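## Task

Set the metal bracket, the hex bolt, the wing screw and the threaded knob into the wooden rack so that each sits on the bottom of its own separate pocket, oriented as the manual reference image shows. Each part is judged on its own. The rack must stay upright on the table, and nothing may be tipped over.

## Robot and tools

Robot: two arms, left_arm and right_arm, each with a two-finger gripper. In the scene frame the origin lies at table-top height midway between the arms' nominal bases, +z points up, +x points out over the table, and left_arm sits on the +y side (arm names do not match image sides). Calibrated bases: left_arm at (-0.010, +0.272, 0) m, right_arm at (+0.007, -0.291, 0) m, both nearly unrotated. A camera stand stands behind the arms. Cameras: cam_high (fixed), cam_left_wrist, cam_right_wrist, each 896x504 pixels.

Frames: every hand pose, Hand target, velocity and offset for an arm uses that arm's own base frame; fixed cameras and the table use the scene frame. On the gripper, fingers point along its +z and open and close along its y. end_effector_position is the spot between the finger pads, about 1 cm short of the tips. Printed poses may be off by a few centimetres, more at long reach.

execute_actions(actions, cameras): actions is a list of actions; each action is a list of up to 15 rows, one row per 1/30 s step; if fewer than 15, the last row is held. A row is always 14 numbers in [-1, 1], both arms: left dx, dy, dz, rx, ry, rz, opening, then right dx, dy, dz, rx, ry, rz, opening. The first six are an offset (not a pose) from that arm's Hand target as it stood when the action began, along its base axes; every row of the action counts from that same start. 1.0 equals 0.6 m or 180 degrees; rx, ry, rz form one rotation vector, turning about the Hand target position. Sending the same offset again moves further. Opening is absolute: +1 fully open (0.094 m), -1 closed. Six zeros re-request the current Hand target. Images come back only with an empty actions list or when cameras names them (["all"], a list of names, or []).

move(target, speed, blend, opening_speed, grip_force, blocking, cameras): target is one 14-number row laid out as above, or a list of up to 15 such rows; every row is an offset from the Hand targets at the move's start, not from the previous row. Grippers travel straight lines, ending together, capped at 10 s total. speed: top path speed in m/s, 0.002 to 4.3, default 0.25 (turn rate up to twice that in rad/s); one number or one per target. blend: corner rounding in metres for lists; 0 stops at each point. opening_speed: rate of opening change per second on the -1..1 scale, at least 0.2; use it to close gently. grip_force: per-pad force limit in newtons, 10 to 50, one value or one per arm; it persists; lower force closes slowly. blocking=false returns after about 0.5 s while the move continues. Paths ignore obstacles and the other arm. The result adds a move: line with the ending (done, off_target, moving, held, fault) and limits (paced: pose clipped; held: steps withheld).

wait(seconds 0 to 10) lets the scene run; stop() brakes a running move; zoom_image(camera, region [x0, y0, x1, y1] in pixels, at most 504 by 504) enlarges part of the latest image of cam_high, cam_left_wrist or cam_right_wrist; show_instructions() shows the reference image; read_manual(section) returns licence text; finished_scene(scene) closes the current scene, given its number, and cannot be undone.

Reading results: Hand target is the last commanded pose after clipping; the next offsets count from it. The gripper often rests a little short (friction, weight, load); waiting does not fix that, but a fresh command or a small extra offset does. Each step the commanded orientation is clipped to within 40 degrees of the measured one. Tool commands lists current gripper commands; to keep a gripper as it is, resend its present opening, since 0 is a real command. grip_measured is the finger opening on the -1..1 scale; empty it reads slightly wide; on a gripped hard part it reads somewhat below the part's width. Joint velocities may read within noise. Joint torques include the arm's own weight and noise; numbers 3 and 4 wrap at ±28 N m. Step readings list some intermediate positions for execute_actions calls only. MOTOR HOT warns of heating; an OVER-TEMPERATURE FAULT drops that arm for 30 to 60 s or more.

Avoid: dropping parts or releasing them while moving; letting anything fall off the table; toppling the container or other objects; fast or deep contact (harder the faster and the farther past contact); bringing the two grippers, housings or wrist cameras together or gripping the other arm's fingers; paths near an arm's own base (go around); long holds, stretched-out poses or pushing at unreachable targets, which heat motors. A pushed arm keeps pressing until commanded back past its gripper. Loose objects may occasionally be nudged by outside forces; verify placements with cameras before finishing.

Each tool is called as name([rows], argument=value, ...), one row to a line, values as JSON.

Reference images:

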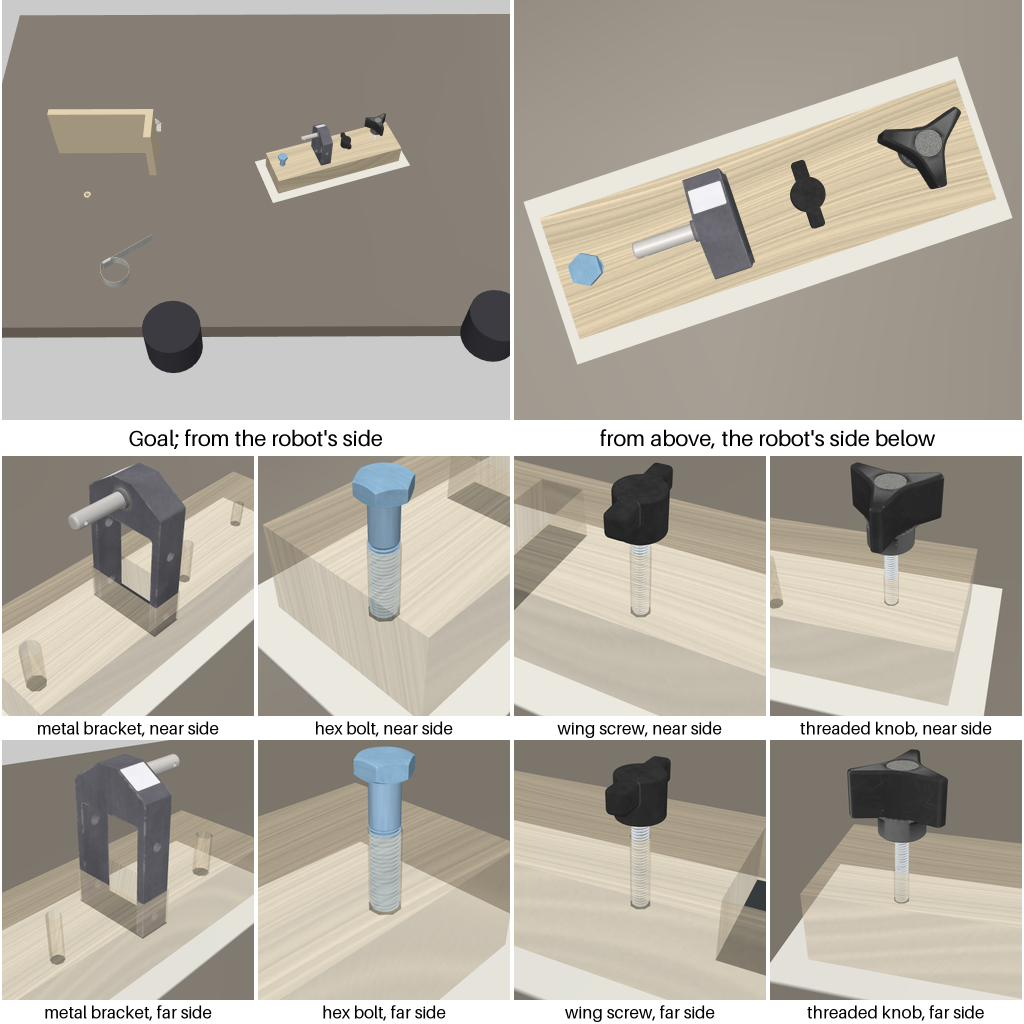

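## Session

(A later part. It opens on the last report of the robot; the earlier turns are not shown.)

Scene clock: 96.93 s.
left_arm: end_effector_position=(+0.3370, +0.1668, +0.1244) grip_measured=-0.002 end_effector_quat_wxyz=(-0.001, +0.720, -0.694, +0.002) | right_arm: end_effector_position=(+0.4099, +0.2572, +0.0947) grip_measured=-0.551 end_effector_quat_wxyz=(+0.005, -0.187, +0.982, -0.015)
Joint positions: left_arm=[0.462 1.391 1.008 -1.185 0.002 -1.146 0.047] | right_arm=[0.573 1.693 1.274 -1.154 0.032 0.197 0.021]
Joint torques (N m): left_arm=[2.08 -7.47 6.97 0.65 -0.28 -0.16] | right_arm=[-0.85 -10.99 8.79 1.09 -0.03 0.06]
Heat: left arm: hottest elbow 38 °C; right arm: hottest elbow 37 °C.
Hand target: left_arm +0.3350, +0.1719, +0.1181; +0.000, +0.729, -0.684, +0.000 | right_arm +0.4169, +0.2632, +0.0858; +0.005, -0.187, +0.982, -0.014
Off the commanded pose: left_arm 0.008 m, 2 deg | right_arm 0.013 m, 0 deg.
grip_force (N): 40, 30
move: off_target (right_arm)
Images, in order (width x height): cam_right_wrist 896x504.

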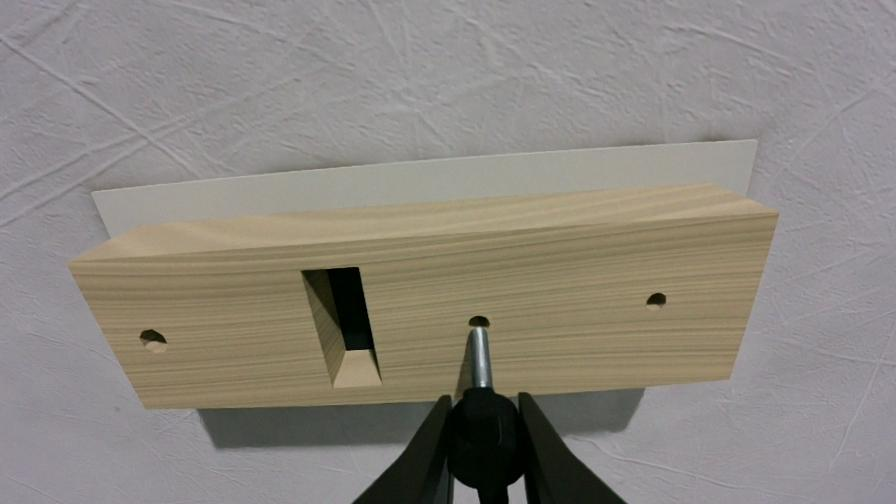

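move(target=[0, 0, 0, 0, 0, 0, 0, 0.008, 0.003, 0.003, 0, 0, 0, -1], speed=0.05, cameras=["cam_right_wrist"])

zoom_image(camera="cam_right_wrist", region=[400, 240, 560, 400])

Scene clock: 97.83 s.
left_arm: end_effector_position=(+0.3370, +0.1668, +0.1244) grip_measured=-0.002 end_effector_quat_wxyz=(-0.001, +0.720, -0.694, +0.002) | right_arm: end_effector_position=(+0.4099, +0.2572, +0.0944) grip_measured=-0.551 end_effector_quat_wxyz=(+0.005, -0.187, +0.982, -0.015)
Joint positions: left_arm=[0.462 1.391 1.008 -1.185 0.002 -1.146 0.047] | right_arm=[0.573 1.694 1.274 -1.154 0.032 0.197 0.021]
Joint torques (N m): left_arm=[2.08 -7.77 6.94 0.73 -0.3 -0.18] | right_arm=[-1.03 -10.23 10.21 0.8 -0.03 0.03]
Heat: left arm: hottest elbow 38 °C; right arm: hottest elbow 37 °C.
Hand target: left_arm +0.3350, +0.1719, +0.1181; +0.000, +0.729, -0.684, +0.000 | right_arm +0.4217, +0.2650, +0.0876; +0.005, -0.187, +0.982, -0.014
Off the commanded pose: left_arm 0.008 m, 2 deg | right_arm 0.016 m, 0 deg.
grip_force (N): 40, 30
move: off_target (right_arm)
Images, in order (width x height): cam_right_wrist 896x504.

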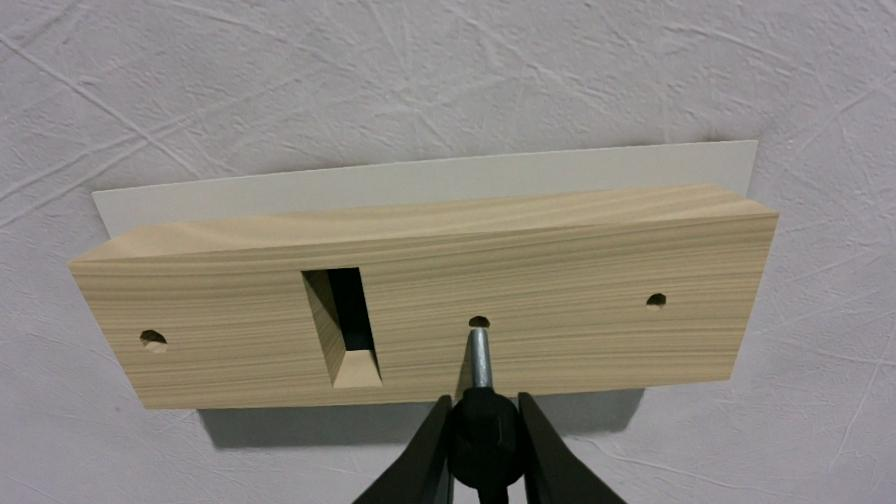

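Scaled by 3.150 from the camera's 896x504 image, which has a finer 1280x720 frame.

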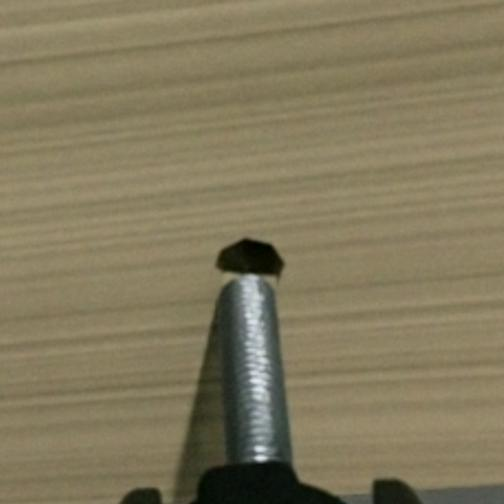

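move([
  [0, 0, 0, 0, 0, 0, 0, 0.0003, 0.0053, 0.1107, -0.001, -0.0004, 0, -1],
  [0, 0, 0, 0, 0, 0, 0, -0.0125, -0.0047, 0.0277, -0.001, -0.0004, 0, -1],
  [0, 0, 0, 0, 0, 0, 0, -0.0125, -0.0047, 0.0107, -0.001, -0.0004, 0, -1],
], speed=[0.2, 0.15, 0.1], cameras=["cam_right_wrist"])

zoom_image(camera="cam_right_wrist", region=[400, 240, 560, 400])

Scene clock: 101.83 s.
left_arm: end_effector_position=(+0.3370, +0.1668, +0.1244) grip_measured=-0.002 end_effector_quat_wxyz=(-0.001, +0.720, -0.694, +0.002) | right_arm: end_effector_position=(+0.4131, +0.2592, +0.0980) grip_measured=-0.551 end_effector_quat_wxyz=(+0.003, -0.187, +0.982, -0.016)
Joint positions: left_arm=[0.462 1.391 1.008 -1.185 0.002 -1.146 0.047] | right_arm=[0.573 1.701 1.294 -1.169 0.032 0.197 0.021]
Joint torques (N m): left_arm=[2.37 -7.77 6.97 0.73 -0.27 -0.16] | right_arm=[-0.79 -13.04 7.56 0.91 0.1 0.09]
Heat: left arm: hottest elbow 38 °C; right arm: hottest elbow 37 °C.
Hand target: left_arm +0.3350, +0.1719, +0.1181; +0.000, +0.729, -0.684, +0.000 | right_arm +0.4141, +0.2621, +0.0939; +0.005, -0.187, +0.982, -0.016
Off the commanded pose: left_arm 0.008 m, 2 deg | right_arm 0.005 m, 0 deg.
grip_force (N): 40, 30
move: done
Images, in order (width x height): cam_right_wrist 896x504.

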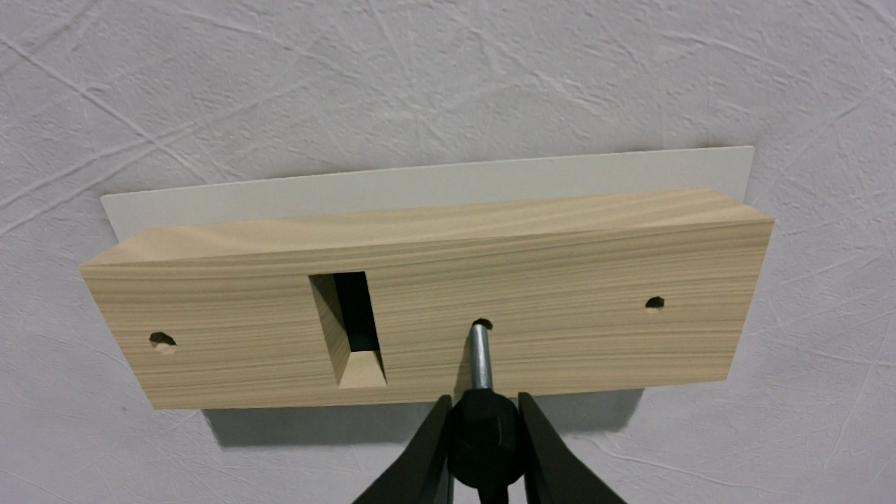

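Scaled by 3.150 from the camera's 896x504 image, which has a finer 1280x720 frame.

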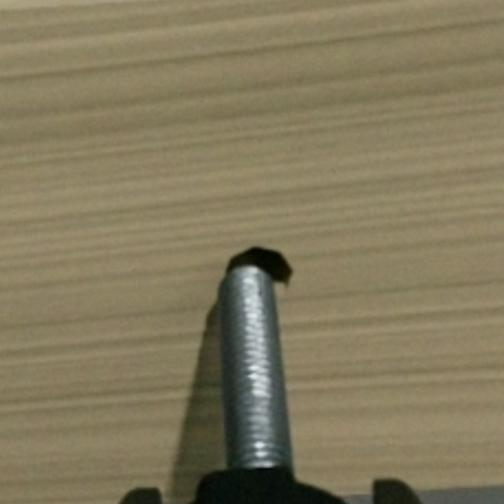

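move(target=[0, 0, 0, 0, 0, 0, 0, 0.0, 0.0, 0.0, -0.0026, -0.001, 0, -1], speed=0.1, cameras=["cam_right_wrist"])

zoom_image(camera="cam_right_wrist", region=[400, 240, 560, 400])

Scene clock: 104.33 s.
left_arm: end_effector_position=(+0.3370, +0.1668, +0.1244) grip_measured=-0.002 end_effector_quat_wxyz=(-0.001, +0.720, -0.694, +0.002) | right_arm: end_effector_position=(+0.4135, +0.2586, +0.0980) grip_measured=-0.551 end_effector_quat_wxyz=(+0.004, -0.187, +0.982, -0.018)
Joint positions: left_arm=[0.462 1.391 1.008 -1.185 0.002 -1.146 0.047] | right_arm=[0.573 1.701 1.294 -1.169 0.037 0.197 0.021]
Joint torques (N m): left_arm=[2.26 -8.12 6.99 0.62 -0.29 -0.18] | right_arm=[-0.5 -13.04 7.68 0.87 0.23 0.12]
Heat: left arm: hottest elbow 38 °C; right arm: hottest elbow 37 °C.
Hand target: left_arm +0.3350, +0.1719, +0.1181; +0.000, +0.729, -0.684, +0.000 | right_arm +0.4141, +0.2621, +0.0939; +0.006, -0.187, +0.982, -0.020
Off the commanded pose: left_arm 0.008 m, 2 deg | right_arm 0.005 m, 0 deg.
grip_force (N): 40, 30
move: done
Images, in order (width x height): cam_right_wrist 896x504.

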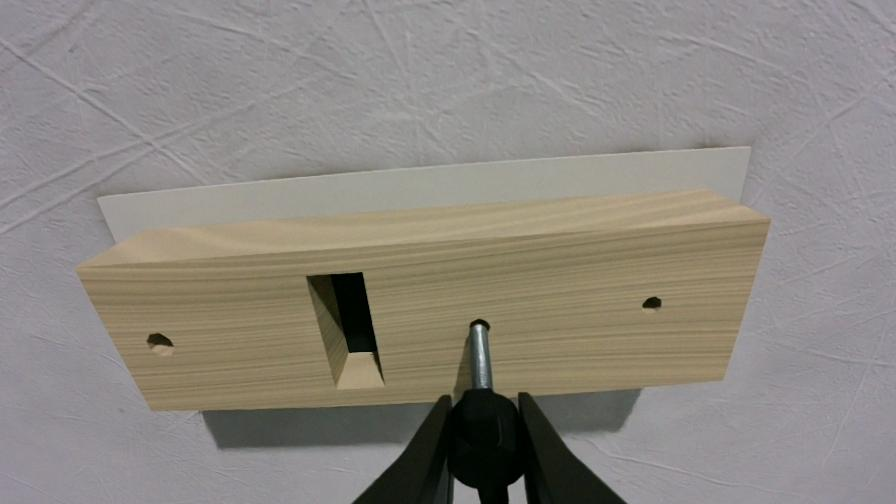

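Scaled by 3.150 from the camera's 896x504 image, which has a finer 1280x720 frame.

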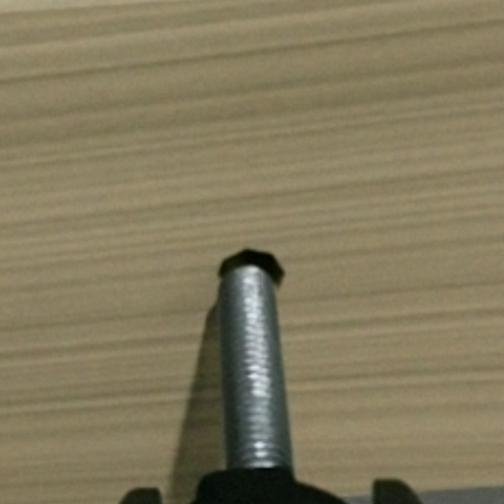

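move(target=[0, 0, 0, 0, 0, 0, 0, 0.0, 0.0, -0.015, -0.0004, -0.0002, 0, -1], speed=0.06, cameras=["cam_right_wrist"])

zoom_image(camera="cam_right_wrist", region=[400, 240, 560, 400])

Scene clock: 105.67 s.
left_arm: end_effector_position=(+0.3370, +0.1668, +0.1244) grip_measured=-0.002 end_effector_quat_wxyz=(-0.001, +0.720, -0.694, +0.002) | right_arm: end_effector_position=(+0.4155, +0.2594, +0.0951) grip_measured=-0.551 end_effector_quat_wxyz=(+0.008, -0.187, +0.982, -0.017)
Joint positions: left_arm=[0.462 1.391 1.008 -1.185 0.002 -1.146 0.047] | right_arm=[0.573 1.704 1.29 -1.154 0.039 0.197 0.021]
Joint torques (N m): left_arm=[2.14 -7.94 6.98 0.72 -0.28 -0.19] | right_arm=[-0.56 -12.57 6.97 1.13 0.23 0.13]
Heat: left arm: hottest elbow 38 °C; right arm: hottest elbow 37 °C.
Hand target: left_arm +0.3350, +0.1719, +0.1181; +0.000, +0.729, -0.684, +0.000 | right_arm +0.4142, +0.2622, +0.0851; +0.006, -0.187, +0.982, -0.020
Off the commanded pose: left_arm 0.008 m, 2 deg | right_arm 0.011 m, 0 deg.
grip_force (N): 40, 30
move: off_target (right_arm)
Images, in order (width x height): cam_right_wrist 896x504.

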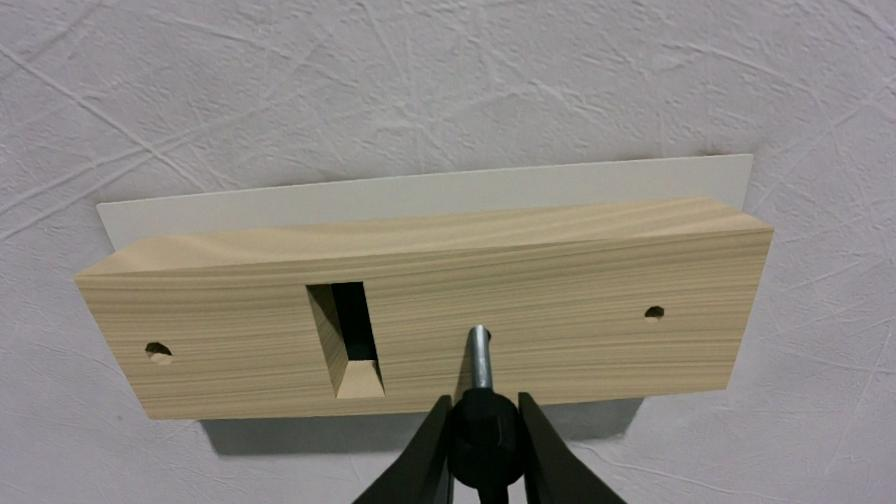

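Scaled by 3.150 from the camera's 896x504 image, which has a finer 1280x720 frame.

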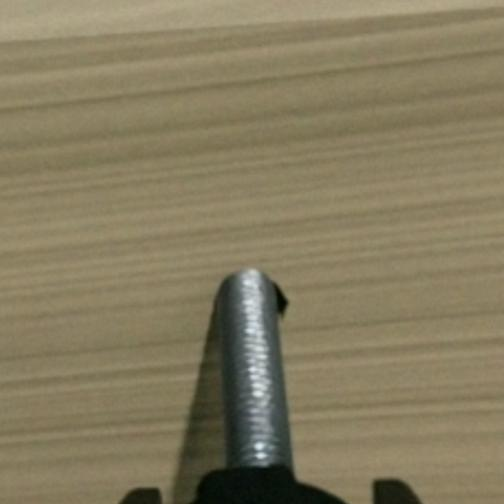

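move([
  [0, 0, 0, 0, 0, 0, 0, 0.0128, 0.01, 0.1148, -0.0021, -0.0008, 0, -1],
  [0, 0, 0, 0, 0, 0, 0, -0.0007, -0.0003, 0.0318, -0.0021, -0.0008, 0, -1],
  [0, 0, 0, 0, 0, 0, 0, -0.0007, -0.0003, 0.0148, -0.0021, -0.0008, 0, -1],
], speed=[0.2, 0.15, 0.1], cameras=["cam_right_wrist"])

zoom_image(camera="cam_right_wrist", region=[400, 240, 560, 400])

Scene clock: 108.87 s.
left_arm: end_effector_position=(+0.3370, +0.1668, +0.1244) grip_measured=-0.002 end_effector_quat_wxyz=(-0.001, +0.720, -0.694, +0.002) | right_arm: end_effector_position=(+0.4139, +0.2571, +0.0980) grip_measured=-0.552 end_effector_quat_wxyz=(+0.004, -0.187, +0.982, -0.023)
Joint positions: left_arm=[0.462 1.391 1.008 -1.185 0.002 -1.146 0.047] | right_arm=[0.573 1.702 1.295 -1.173 0.045 0.197 0.021]
Joint torques (N m): left_arm=[2.08 -8.23 7.04 0.75 -0.29 -0.17] | right_arm=[-0.38 -13.1 7.58 1.06 0.25 0.16]
Heat: left arm: hottest elbow 38 °C; right arm: hottest elbow 37 °C.
Hand target: left_arm +0.3350, +0.1719, +0.1181; +0.000, +0.729, -0.684, +0.000 | right_arm +0.4138, +0.2619, +0.0939; +0.007, -0.187, +0.982, -0.024
Off the commanded pose: left_arm 0.008 m, 2 deg | right_arm 0.006 m, 0 deg.
grip_force (N): 40, 30
move: done
Images, in order (width x height): cam_right_wrist 896x504.

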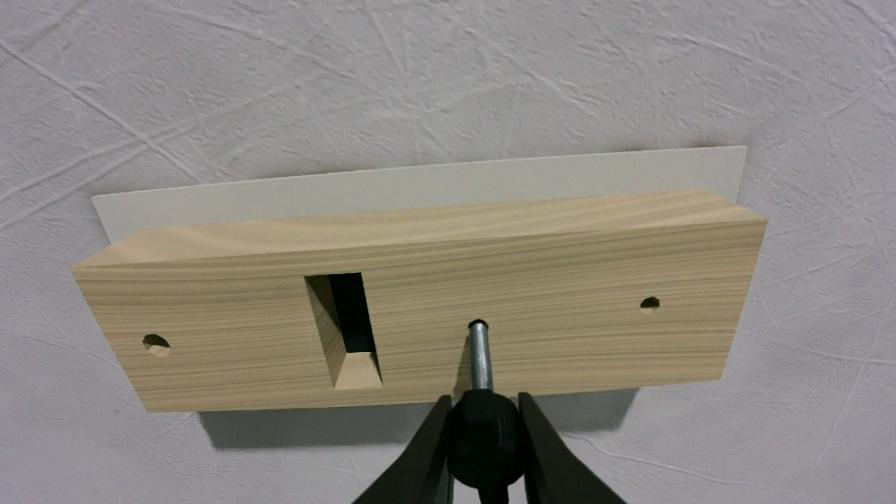

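Scaled by 3.150 from the camera's 896x504 image, which has a finer 1280x720 frame.

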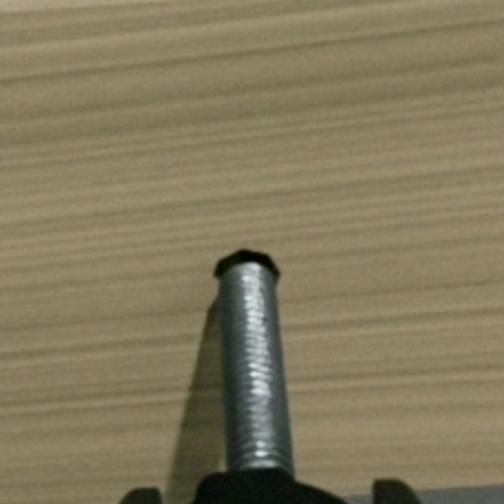

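move(target=[0, 0, 0, 0, 0, 0, 0, -0.002, -0.0007, -0.0183, 0.0, 0.0, 0, -1], speed=0.06, cameras=["cam_right_wrist"])

zoom_image(camera="cam_right_wrist", region=[400, 240, 560, 400])

Scene clock: 109.80 s.
left_arm: end_effector_position=(+0.3370, +0.1668, +0.1244) grip_measured=-0.002 end_effector_quat_wxyz=(-0.001, +0.720, -0.694, +0.002) | right_arm: end_effector_position=(+0.4150, +0.2575, +0.0945) grip_measured=-0.552 end_effector_quat_wxyz=(+0.008, -0.187, +0.982, -0.022)
Joint positions: left_arm=[0.462 1.391 1.008 -1.185 0.002 -1.146 0.047] | right_arm=[0.573 1.703 1.287 -1.154 0.046 0.197 0.021]
Joint torques (N m): left_arm=[2.43 -8.06 6.98 0.7 -0.29 -0.16] | right_arm=[-0.32 -12.51 6.67 1.37 0.22 0.16]
Heat: left arm: hottest elbow 38 °C; right arm: hottest elbow 37 °C.
Hand target: left_arm +0.3350, +0.1719, +0.1181; +0.000, +0.729, -0.684, +0.000 | right_arm +0.4126, +0.2615, +0.0828; +0.007, -0.187, +0.982, -0.024
Off the commanded pose: left_arm 0.008 m, 2 deg | right_arm 0.012 m, 0 deg.
grip_force (N): 40, 30
move: off_target (right_arm)
Images, in order (width x height): cam_right_wrist 896x504.

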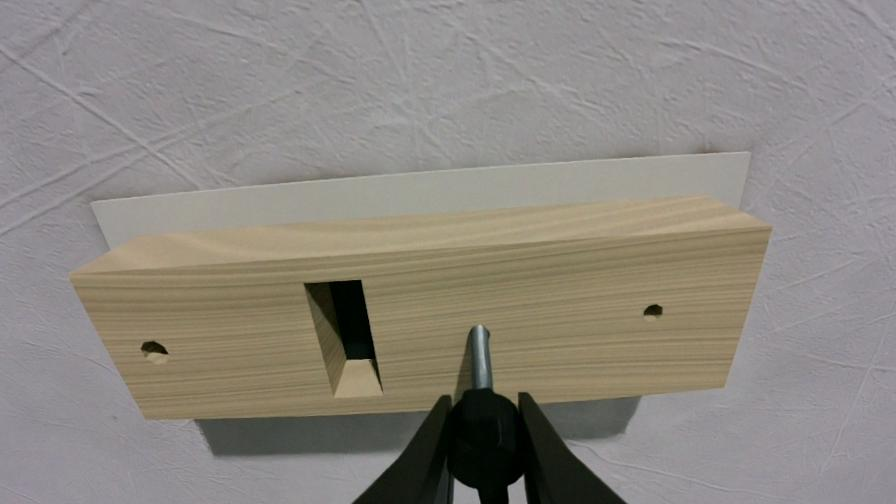

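Scaled by 3.150 from the camera's 896x504 image, which has a finer 1280x720 frame.

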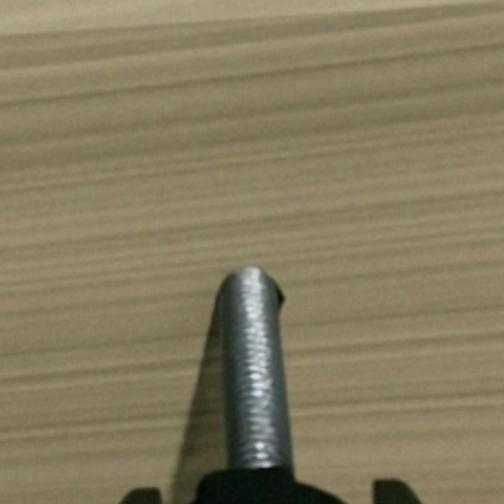

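move(target=[0, 0, 0, 0, 0, 0, 0, -0.0062, -0.0025, 0, -0.0006, -0.0002, 0, -1], speed=0.04, cameras=["cam_right_wrist"])

zoom_image(camera="cam_right_wrist", region=[400, 240, 560, 400])

Scene clock: 110.87 s.
left_arm: end_effector_position=(+0.3370, +0.1668, +0.1244) grip_measured=-0.002 end_effector_quat_wxyz=(-0.001, +0.720, -0.694, +0.002) | right_arm: end_effector_position=(+0.4143, +0.2576, +0.0942) grip_measured=-0.552 end_effector_quat_wxyz=(+0.010, -0.187, +0.982, -0.022)
Joint positions: left_arm=[0.462 1.391 1.008 -1.185 0.002 -1.146 0.047] | right_arm=[0.574 1.701 1.282 -1.15 0.048 0.199 0.021]
Joint torques (N m): left_arm=[2.14 -8.12 6.98 0.65 -0.29 -0.19] | right_arm=[-0.26 -13.39 6.12 1.14 0.22 0.19]
Heat: left arm: hottest elbow 38 °C; right arm: hottest elbow 36 °C.
Hand target: left_arm +0.3350, +0.1719, +0.1181; +0.000, +0.729, -0.684, +0.000 | right_arm +0.4089, +0.2600, +0.0829; +0.007, -0.187, +0.982, -0.025
Off the commanded pose: left_arm 0.008 m, 2 deg | right_arm 0.013 m, 1 deg.
grip_force (N): 40, 30
move: off_target (right_arm)
Images, in order (width x height): cam_right_wrist 896x504.

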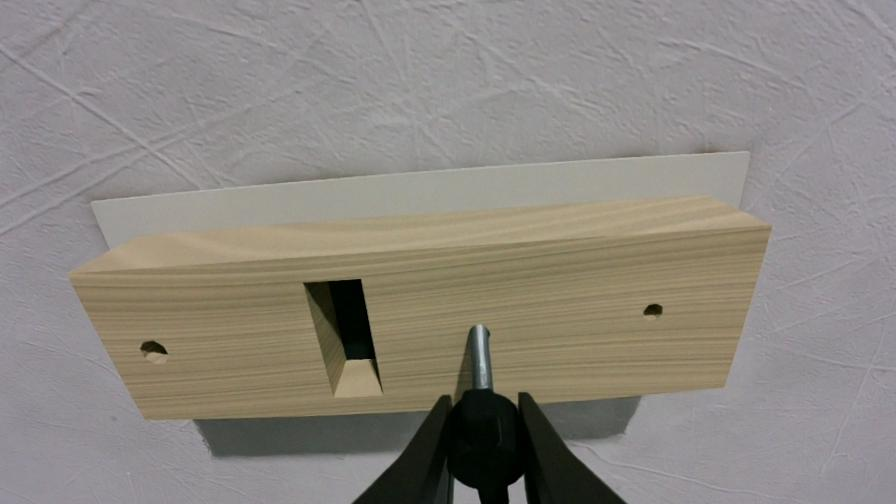

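Scaled by 3.150 from the camera's 896x504 image, which has a finer 1280x720 frame.

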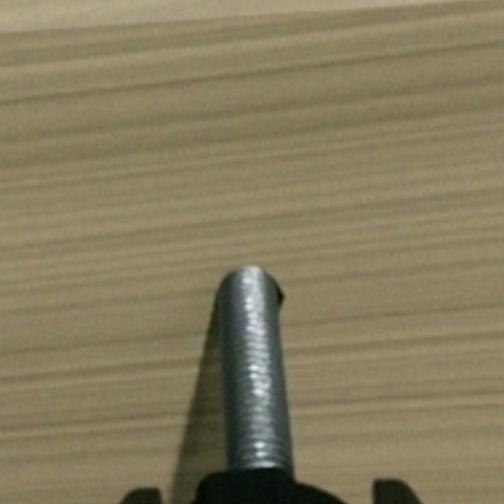

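move(target=[0, 0, 0, 0, 0, 0, 0, -0.0062, -0.0025, 0, -0.0008, -0.0003, 0, -1], speed=0.04, cameras=["cam_right_wrist"])

zoom_image(camera="cam_right_wrist", region=[400, 240, 560, 400])

Scene clock: 111.83 s.
left_arm: end_effector_position=(+0.3370, +0.1668, +0.1244) grip_measured=-0.002 end_effector_quat_wxyz=(-0.001, +0.720, -0.694, +0.002) | right_arm: end_effector_position=(+0.4127, +0.2575, +0.0941) grip_measured=-0.552 end_effector_quat_wxyz=(+0.014, -0.187, +0.982, -0.022)
Joint positions: left_arm=[0.462 1.391 1.008 -1.185 0.002 -1.146 0.047] | right_arm=[0.577 1.693 1.272 -1.14 0.051 0.201 0.021]
Joint torques (N m): left_arm=[2.26 -7.65 7.06 0.77 -0.28 -0.18] | right_arm=[-0.21 -12.69 5.85 0.99 0.22 0.18]
Heat: left arm: hottest elbow 38 °C; right arm: hottest elbow 36 °C.
Hand target: left_arm +0.3350, +0.1719, +0.1181; +0.000, +0.729, -0.684, +0.000 | right_arm +0.4050, +0.2585, +0.0829; +0.007, -0.187, +0.982, -0.026
Off the commanded pose: left_arm 0.008 m, 2 deg | right_arm 0.013 m, 1 deg.
grip_force (N): 40, 30
move: off_target (right_arm)
Images, in order (width x height): cam_right_wrist 896x504.

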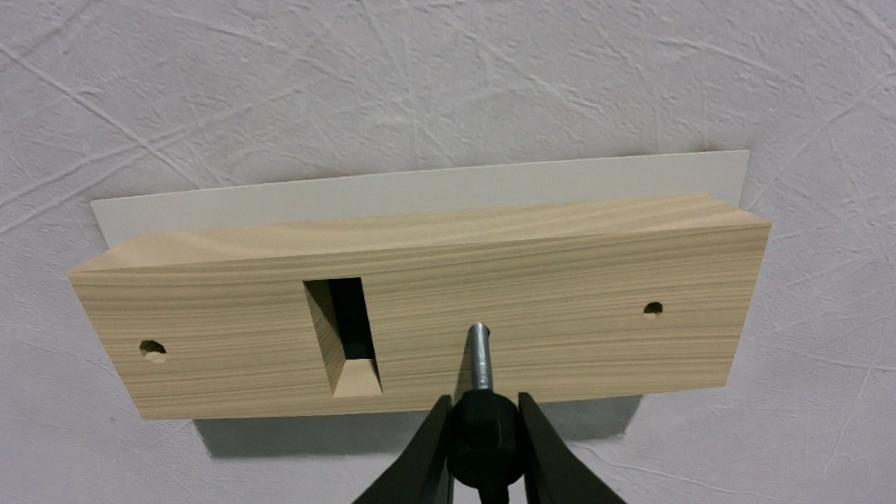

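Scaled by 3.150 from the camera's 896x504 image, which has a finer 1280x720 frame.

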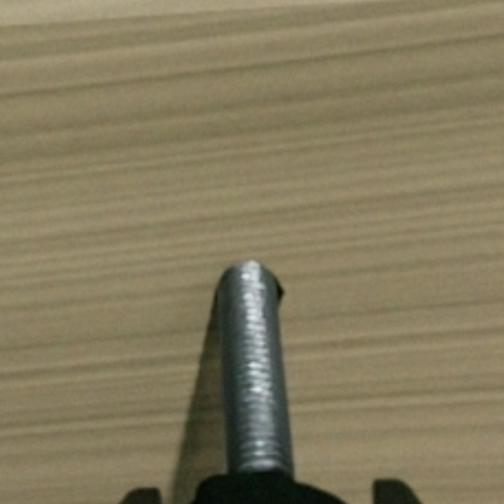

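move(target=[0, 0, 0, 0, 0, 0, 0, -0.0062, -0.0025, 0, 0, 0, 0, -1], speed=0.04, cameras=["cam_right_wrist"])

zoom_image(camera="cam_right_wrist", region=[400, 240, 560, 400])

Scene clock: 112.80 s.
left_arm: end_effector_position=(+0.3370, +0.1668, +0.1244) grip_measured=-0.002 end_effector_quat_wxyz=(-0.001, +0.720, -0.694, +0.002) | right_arm: end_effector_position=(+0.4113, +0.2575, +0.0940) grip_measured=-0.552 end_effector_quat_wxyz=(+0.017, -0.186, +0.982, -0.021)
Joint positions: left_arm=[0.462 1.391 1.008 -1.185 0.002 -1.146 0.047] | right_arm=[0.579 1.686 1.262 -1.13 0.051 0.203 0.021]
Joint torques (N m): left_arm=[2.2 -7.77 6.98 0.75 -0.29 -0.19] | right_arm=[-0.26 -12.81 5.74 0.61 0.21 0.17]
Heat: left arm: hottest elbow 38 °C; right arm: hottest elbow 36 °C.
Hand target: left_arm +0.3350, +0.1719, +0.1181; +0.000, +0.729, -0.684, +0.000 | right_arm +0.4015, +0.2570, +0.0829; +0.007, -0.187, +0.982, -0.026
Off the commanded pose: left_arm 0.008 m, 2 deg | right_arm 0.015 m, 1 deg.
grip_force (N): 40, 30
move: off_target (right_arm)
Images, in order (width x height): cam_right_wrist 896x504.

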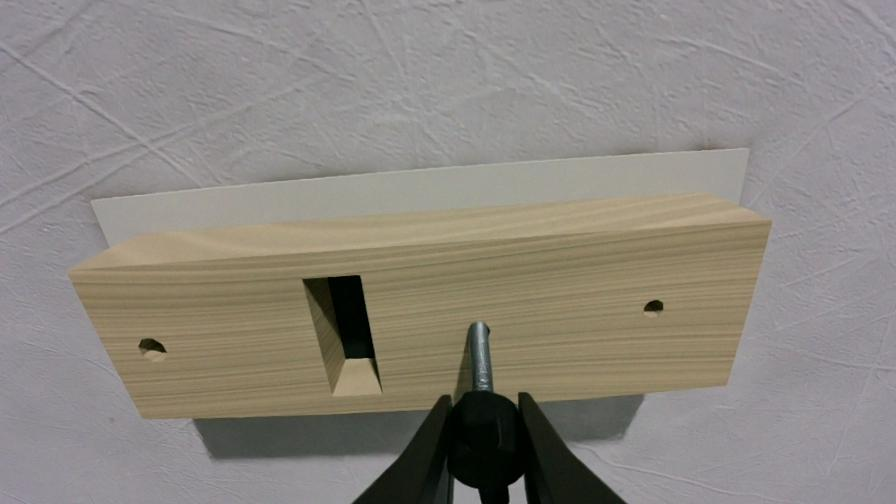

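Scaled by 3.150 from the camera's 896x504 image, which has a finer 1280x720 frame.

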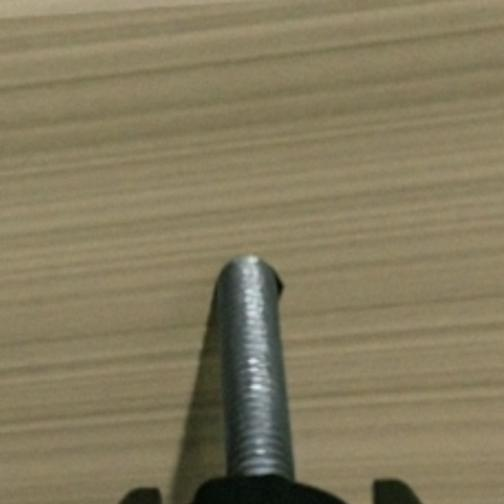

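move(target=[0, 0, 0, 0, 0, 0, 0, 0.0108, 0.0043, 0, -0.0061, 0.0155, 0, -1], speed=0.05, cameras=["cam_right_wrist"])

zoom_image(camera="cam_right_wrist", region=[400, 240, 560, 400])

Scene clock: 115.03 s.
left_arm: end_effector_position=(+0.3370, +0.1668, +0.1244) grip_measured=-0.002 end_effector_quat_wxyz=(-0.001, +0.720, -0.694, +0.002) | right_arm: end_effector_position=(+0.4015, +0.2518, +0.0755) grip_measured=-0.553 end_effector_quat_wxyz=(-0.020, -0.187, +0.982, -0.034)
Joint positions: left_arm=[0.462 1.391 1.008 -1.185 0.002 -1.146 0.047] | right_arm=[0.579 1.727 1.262 -1.168 0.048 0.203 0.021]
Joint torques (N m): left_arm=[2.49 -8.23 6.93 0.76 -0.27 -0.17] | right_arm=[-0.67 -12.86 10.32 -0.35 -0.09 0.09]
Heat: left arm: hottest elbow 38 °C; right arm: hottest elbow 36 °C.
Hand target: left_arm +0.3350, +0.1719, +0.1181; +0.000, +0.729, -0.684, +0.000 | right_arm +0.4079, +0.2596, +0.0829; -0.019, -0.188, +0.981, -0.031
Off the commanded pose: left_arm 0.008 m, 2 deg | right_arm 0.013 m, 0 deg.
grip_force (N): 40, 30
move: off_target (right_arm)
Images, in order (width x height): cam_right_wrist 896x504.

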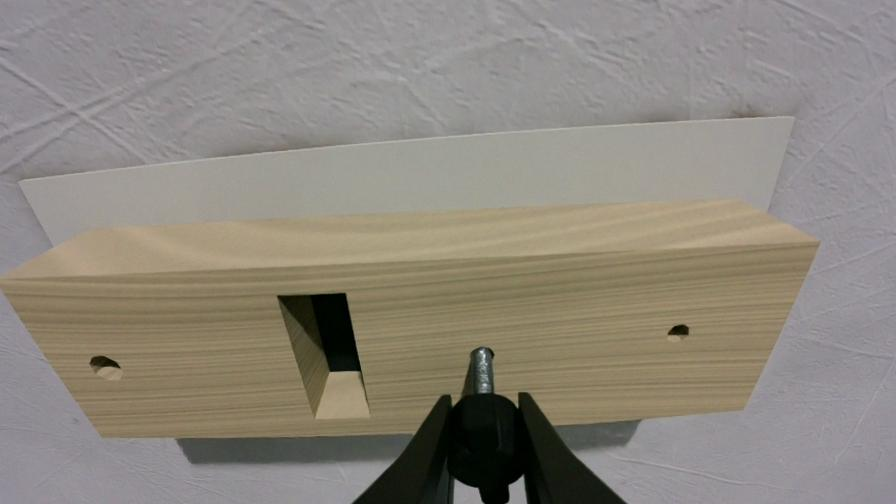

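Scaled by 3.150 from the camera's 896x504 image, which has a finer 1280x720 frame.

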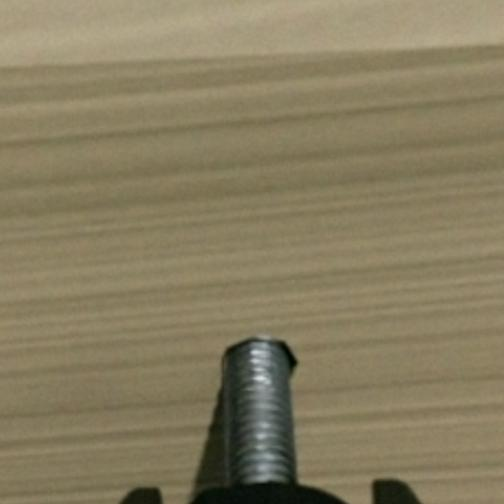

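move(target=[0, 0, 0, 0, 0, 0, 0, -0.004, -0.002, -0.035, 0, 0, 0, -1], speed=0.06, cameras=["cam_right_wrist"])

zoom_image(camera="cam_right_wrist", region=[400, 300, 560, 460])

Scene clock: 116.20 s.
left_arm: end_effector_position=(+0.3370, +0.1668, +0.1244) grip_measured=-0.002 end_effector_quat_wxyz=(-0.001, +0.720, -0.694, +0.002) | right_arm: end_effector_position=(+0.4039, +0.2534, +0.0675) grip_measured=-0.553 end_effector_quat_wxyz=(-0.020, -0.187, +0.982, -0.034)
Joint positions: left_arm=[0.462 1.391 1.008 -1.185 0.002 -1.146 0.047] | right_arm=[0.579 1.744 1.262 -1.152 0.047 0.203 0.021]
Joint torques (N m): left_arm=[2.32 -7.94 6.99 0.66 -0.26 -0.17] | right_arm=[-0.73 -12.86 7.45 0.99 -0.08 0.1]
Heat: left arm: hottest elbow 38 °C; right arm: hottest elbow 36 °C.
Hand target: left_arm +0.3350, +0.1719, +0.1181; +0.000, +0.729, -0.684, +0.000 | right_arm +0.4056, +0.2584, +0.0620; -0.018, -0.188, +0.981, -0.031
Off the commanded pose: left_arm 0.008 m, 2 deg | right_arm 0.008 m, 0 deg.
grip_force (N): 40, 30
move: done
Images, in order (width x height): cam_right_wrist 896x504.

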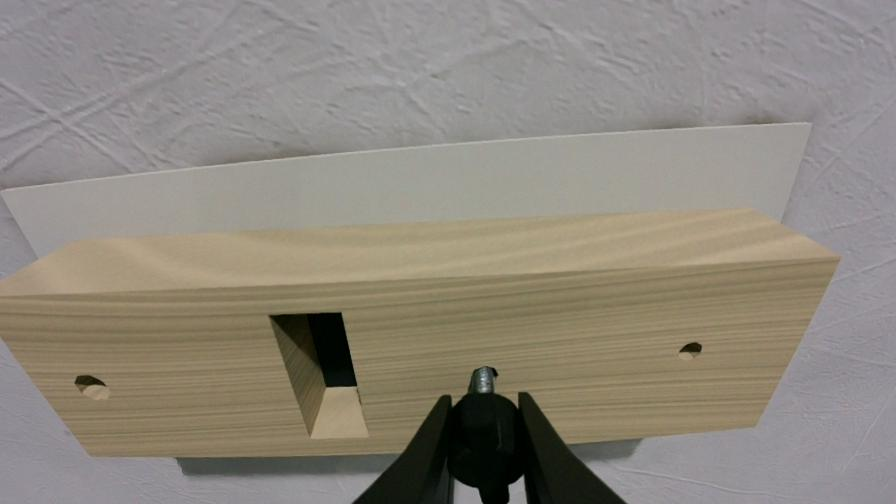

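Scaled by 3.150 from the camera's 896x504 image, which has a finer 1280x720 frame.

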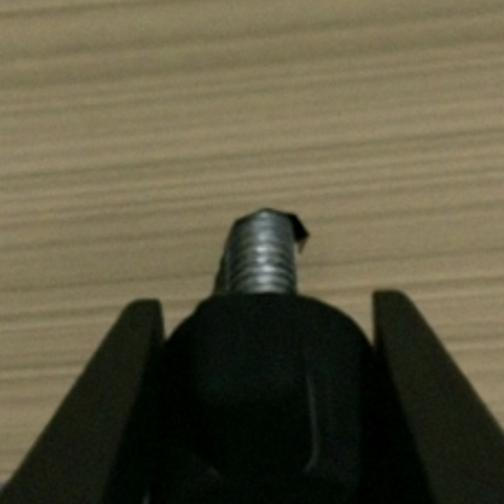

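move(target=[0, 0, 0, 0, 0, 0, 0, 0.0, 0.0, -0.02, 0, 0, 0, -1], speed=0.06, cameras=["cam_right_wrist"])

Scene clock: 117.17 s.
left_arm: end_effector_position=(+0.3370, +0.1668, +0.1244) grip_measured=-0.002 end_effector_quat_wxyz=(-0.001, +0.720, -0.694, +0.002) | right_arm: end_effector_position=(+0.4044, +0.2539, +0.0638) grip_measured=-0.553 end_effector_quat_wxyz=(-0.017, -0.187, +0.982, -0.032)
Joint positions: left_arm=[0.462 1.391 1.008 -1.185 0.002 -1.146 0.047] | right_arm=[0.579 1.746 1.254 -1.135 0.047 0.203 0.021]
Joint torques (N m): left_arm=[2.26 -8.06 7.04 0.79 -0.29 -0.18] | right_arm=[-0.62 -11.81 6.8 1.62 -0.04 0.1]
Heat: left arm: hottest elbow 38 °C; right arm: hottest elbow 36 °C.
Hand target: left_arm +0.3350, +0.1719, +0.1181; +0.000, +0.729, -0.684, +0.000 | right_arm +0.4055, +0.2583, +0.0499; -0.018, -0.188, +0.981, -0.031
Off the commanded pose: left_arm 0.008 m, 2 deg | right_arm 0.015 m, 0 deg.
grip_force (N): 40, 30
move: off_target (right_arm)
Images, in order (width x height): cam_right_wrist 896x504.

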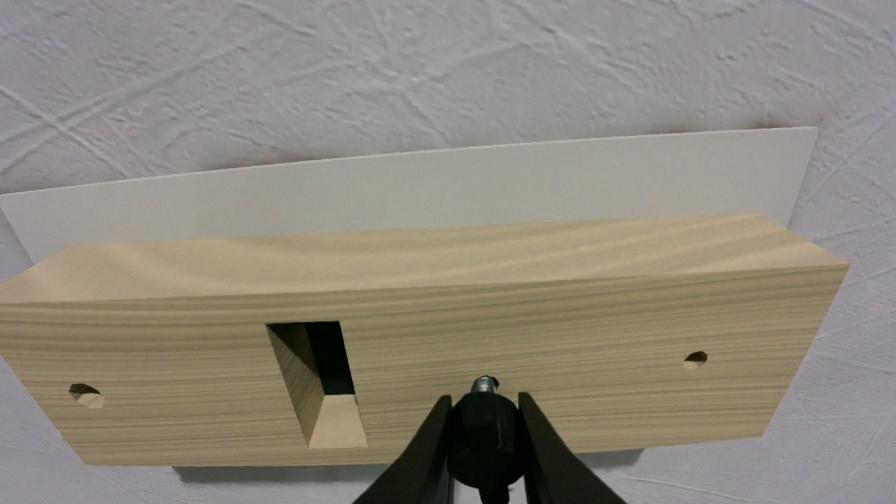

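move([
  [0.0075, -0.0215, -0.0635, 0, 0, 0, 0, 0, 0, 0.02, 0, 0, 0, -1],
  [0.0075, -0.0215, -0.0635, 0, 0, 0, 0, 0, 0, 0.02, 0, 0, 0, -0.25],
  [0.0075, -0.0215, -0.0635, 0, 0, 0, 0, 0.02, 0.01, 0.25, 0, 0, 0, -0.25],
], speed=[0.2, 0.2, 0.3], cameras=["cam_left_wrist", "cam_right_wrist"])

Scene clock: 122.80 s.
left_arm: end_effector_position=(+0.3374, +0.1638, +0.0873) grip_measured=-0.002 end_effector_quat_wxyz=(-0.003, +0.730, -0.684, +0.002) | right_arm: end_effector_position=(+0.4052, +0.2545, +0.1853) grip_measured=-0.252 end_effector_quat_wxyz=(-0.033, -0.187, +0.981, -0.039)
Joint positions: left_arm=[0.454 1.431 0.942 -1.075 0.002 -1.182 0.047] | right_arm=[0.579 1.666 1.484 -1.48 0.046 0.203 0.035]
Joint torques (N m): left_arm=[-0.03 -7.94 6.71 0.65 -0.29 -0.18] | right_arm=[-0.79 -12.86 12.4 -0.1 -0.03 0.07]
Heat: left arm: hottest elbow 38 °C; right arm: hottest elbow 36 °C.
Hand target: left_arm +0.3395, +0.1591, +0.0799; +0.000, +0.729, -0.684, +0.000 | right_arm +0.4174, +0.2643, +0.1998; -0.019, -0.188, +0.981, -0.031
Off the commanded pose: left_arm 0.009 m, 0 deg | right_arm 0.021 m, 2 deg.
grip_force (N): 40, 30
move: off_target (right_arm)
Images, in order (width x height): cam_left_wrist 896x504, cam_right_wrist 896x504.

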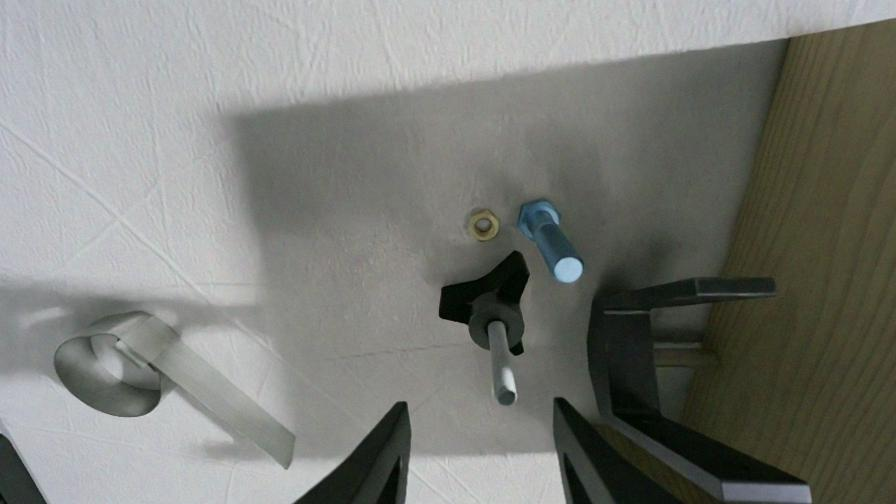

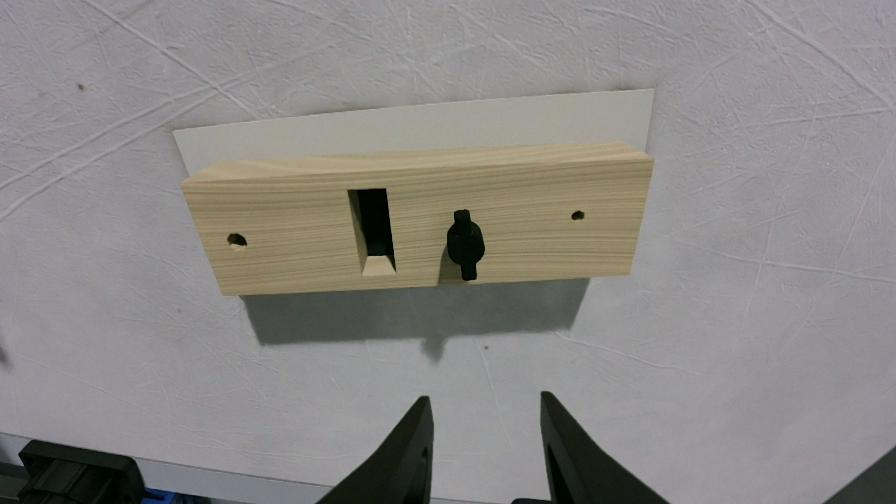

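move(target=[0.0095, -0.0003, -0.0432, 0, 0, 0, 0, -0.1668, -0.0385, 0.1653, 0.4605, -0.2899, 0.306, 0.4], speed=[0.4], cameras=["cam_left_wrist"])

Scene clock: 128.23 s.
left_arm: end_effector_position=(+0.3445, +0.1647, +0.0638) grip_measured=-0.002 end_effector_quat_wxyz=(-0.006, +0.730, -0.683, +0.003) | right_arm: end_effector_position=(+0.3131, +0.2439, +0.3013) grip_measured=+0.399 end_effector_quat_wxyz=(+0.492, -0.510, +0.493, +0.505)
Joint positions: left_arm=[0.448 1.479 0.921 -1 0.002 -1.189 0.047] | right_arm=[0.218 1.139 0.594 0.513 -1.382 -0.036 0.066]
Joint torques (N m): left_arm=[-0.5 -8 6.3 0.75 -0.25 -0.16] | right_arm=[-1.67 -5.07 7.87 2.19 0.13 0.17]
Heat: left arm: hottest elbow 37 °C; right arm: hottest elbow 36 °C.
Hand target: left_arm +0.3453, +0.1589, +0.0541; +0.000, +0.729, -0.684, +0.000 | right_arm +0.3174, +0.2412, +0.2991; +0.496, -0.504, +0.496, +0.504
Off the commanded pose: left_arm 0.011 m, 1 deg | right_arm 0.006 m, 1 deg.
grip_force (N): 40, 30
move: off_target (left_arm)
Images, in order (width x height): cam_left_wrist 896x504.

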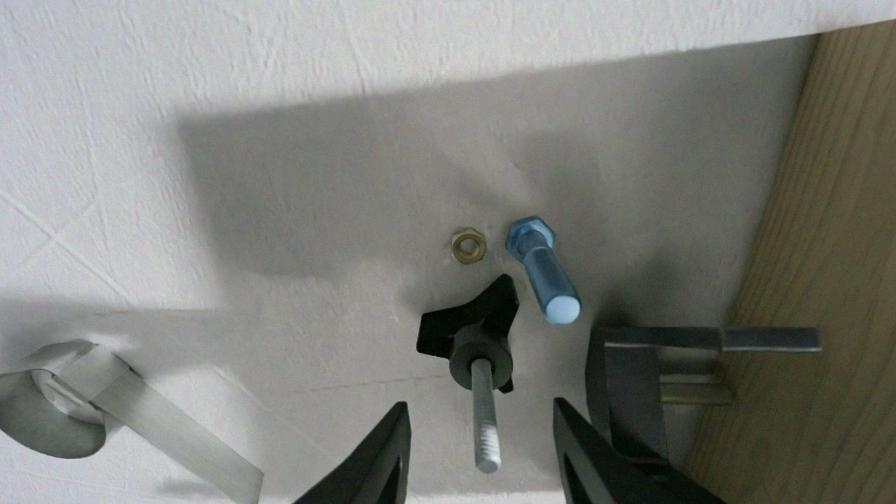

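move(target=[0, 0, 0, 0, 0, 0, -1, 0, 0, 0, 0, 0, 0, 0.4], speed=0.2, opening_speed=1, cameras=["cam_left_wrist", "cam_right_wrist"])

Scene clock: 130.97 s.
left_arm: end_effector_position=(+0.3444, +0.1648, +0.0638) grip_measured=-0.839 end_effector_quat_wxyz=(-0.006, +0.730, -0.683, +0.003) | right_arm: end_effector_position=(+0.3131, +0.2439, +0.3013) grip_measured=+0.399 end_effector_quat_wxyz=(+0.492, -0.510, +0.493, +0.505)
Joint positions: left_arm=[0.448 1.479 0.921 -1 0.001 -1.189 0.008] | right_arm=[0.218 1.139 0.594 0.513 -1.382 -0.035 0.066]
Joint torques (N m): left_arm=[-0.38 -8 6.26 0.75 -0.23 -0.15] | right_arm=[-1.67 -5.01 7.92 1.99 0.13 0.12]
Heat: left arm: hottest elbow 37 °C; right arm: hottest elbow 36 °C.
Hand target: left_arm +0.3453, +0.1589, +0.0541; +0.000, +0.729, -0.684, +0.000 | right_arm +0.3172, +0.2411, +0.2992; +0.495, -0.505, +0.497, +0.503
Off the commanded pose: left_arm 0.011 m, 1 deg | right_arm 0.006 m, 1 deg.
grip_force (N): 40, 30
move: off_target (left_arm)
Images, in order (width x height): cam_left_wrist 896x504, cam_right_wrist 896x504.

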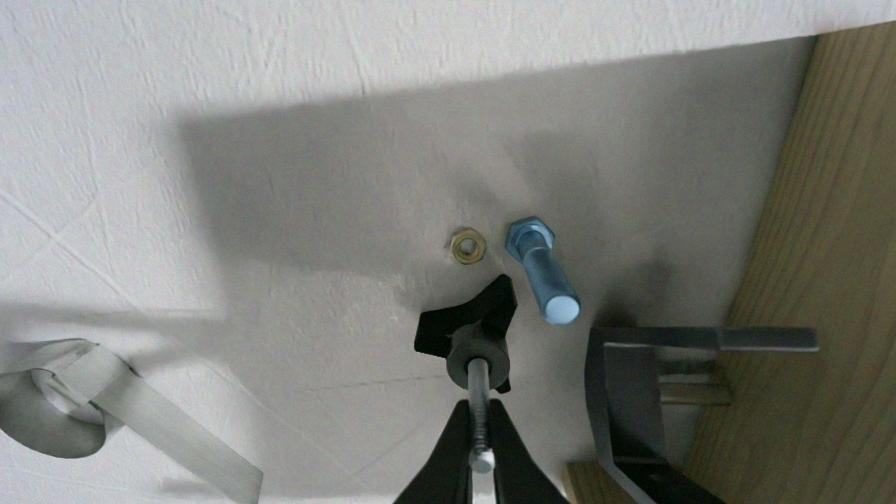

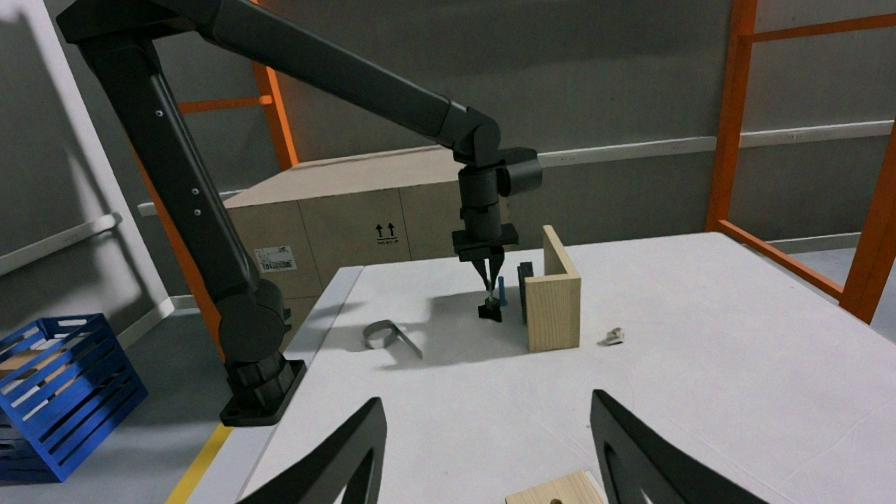

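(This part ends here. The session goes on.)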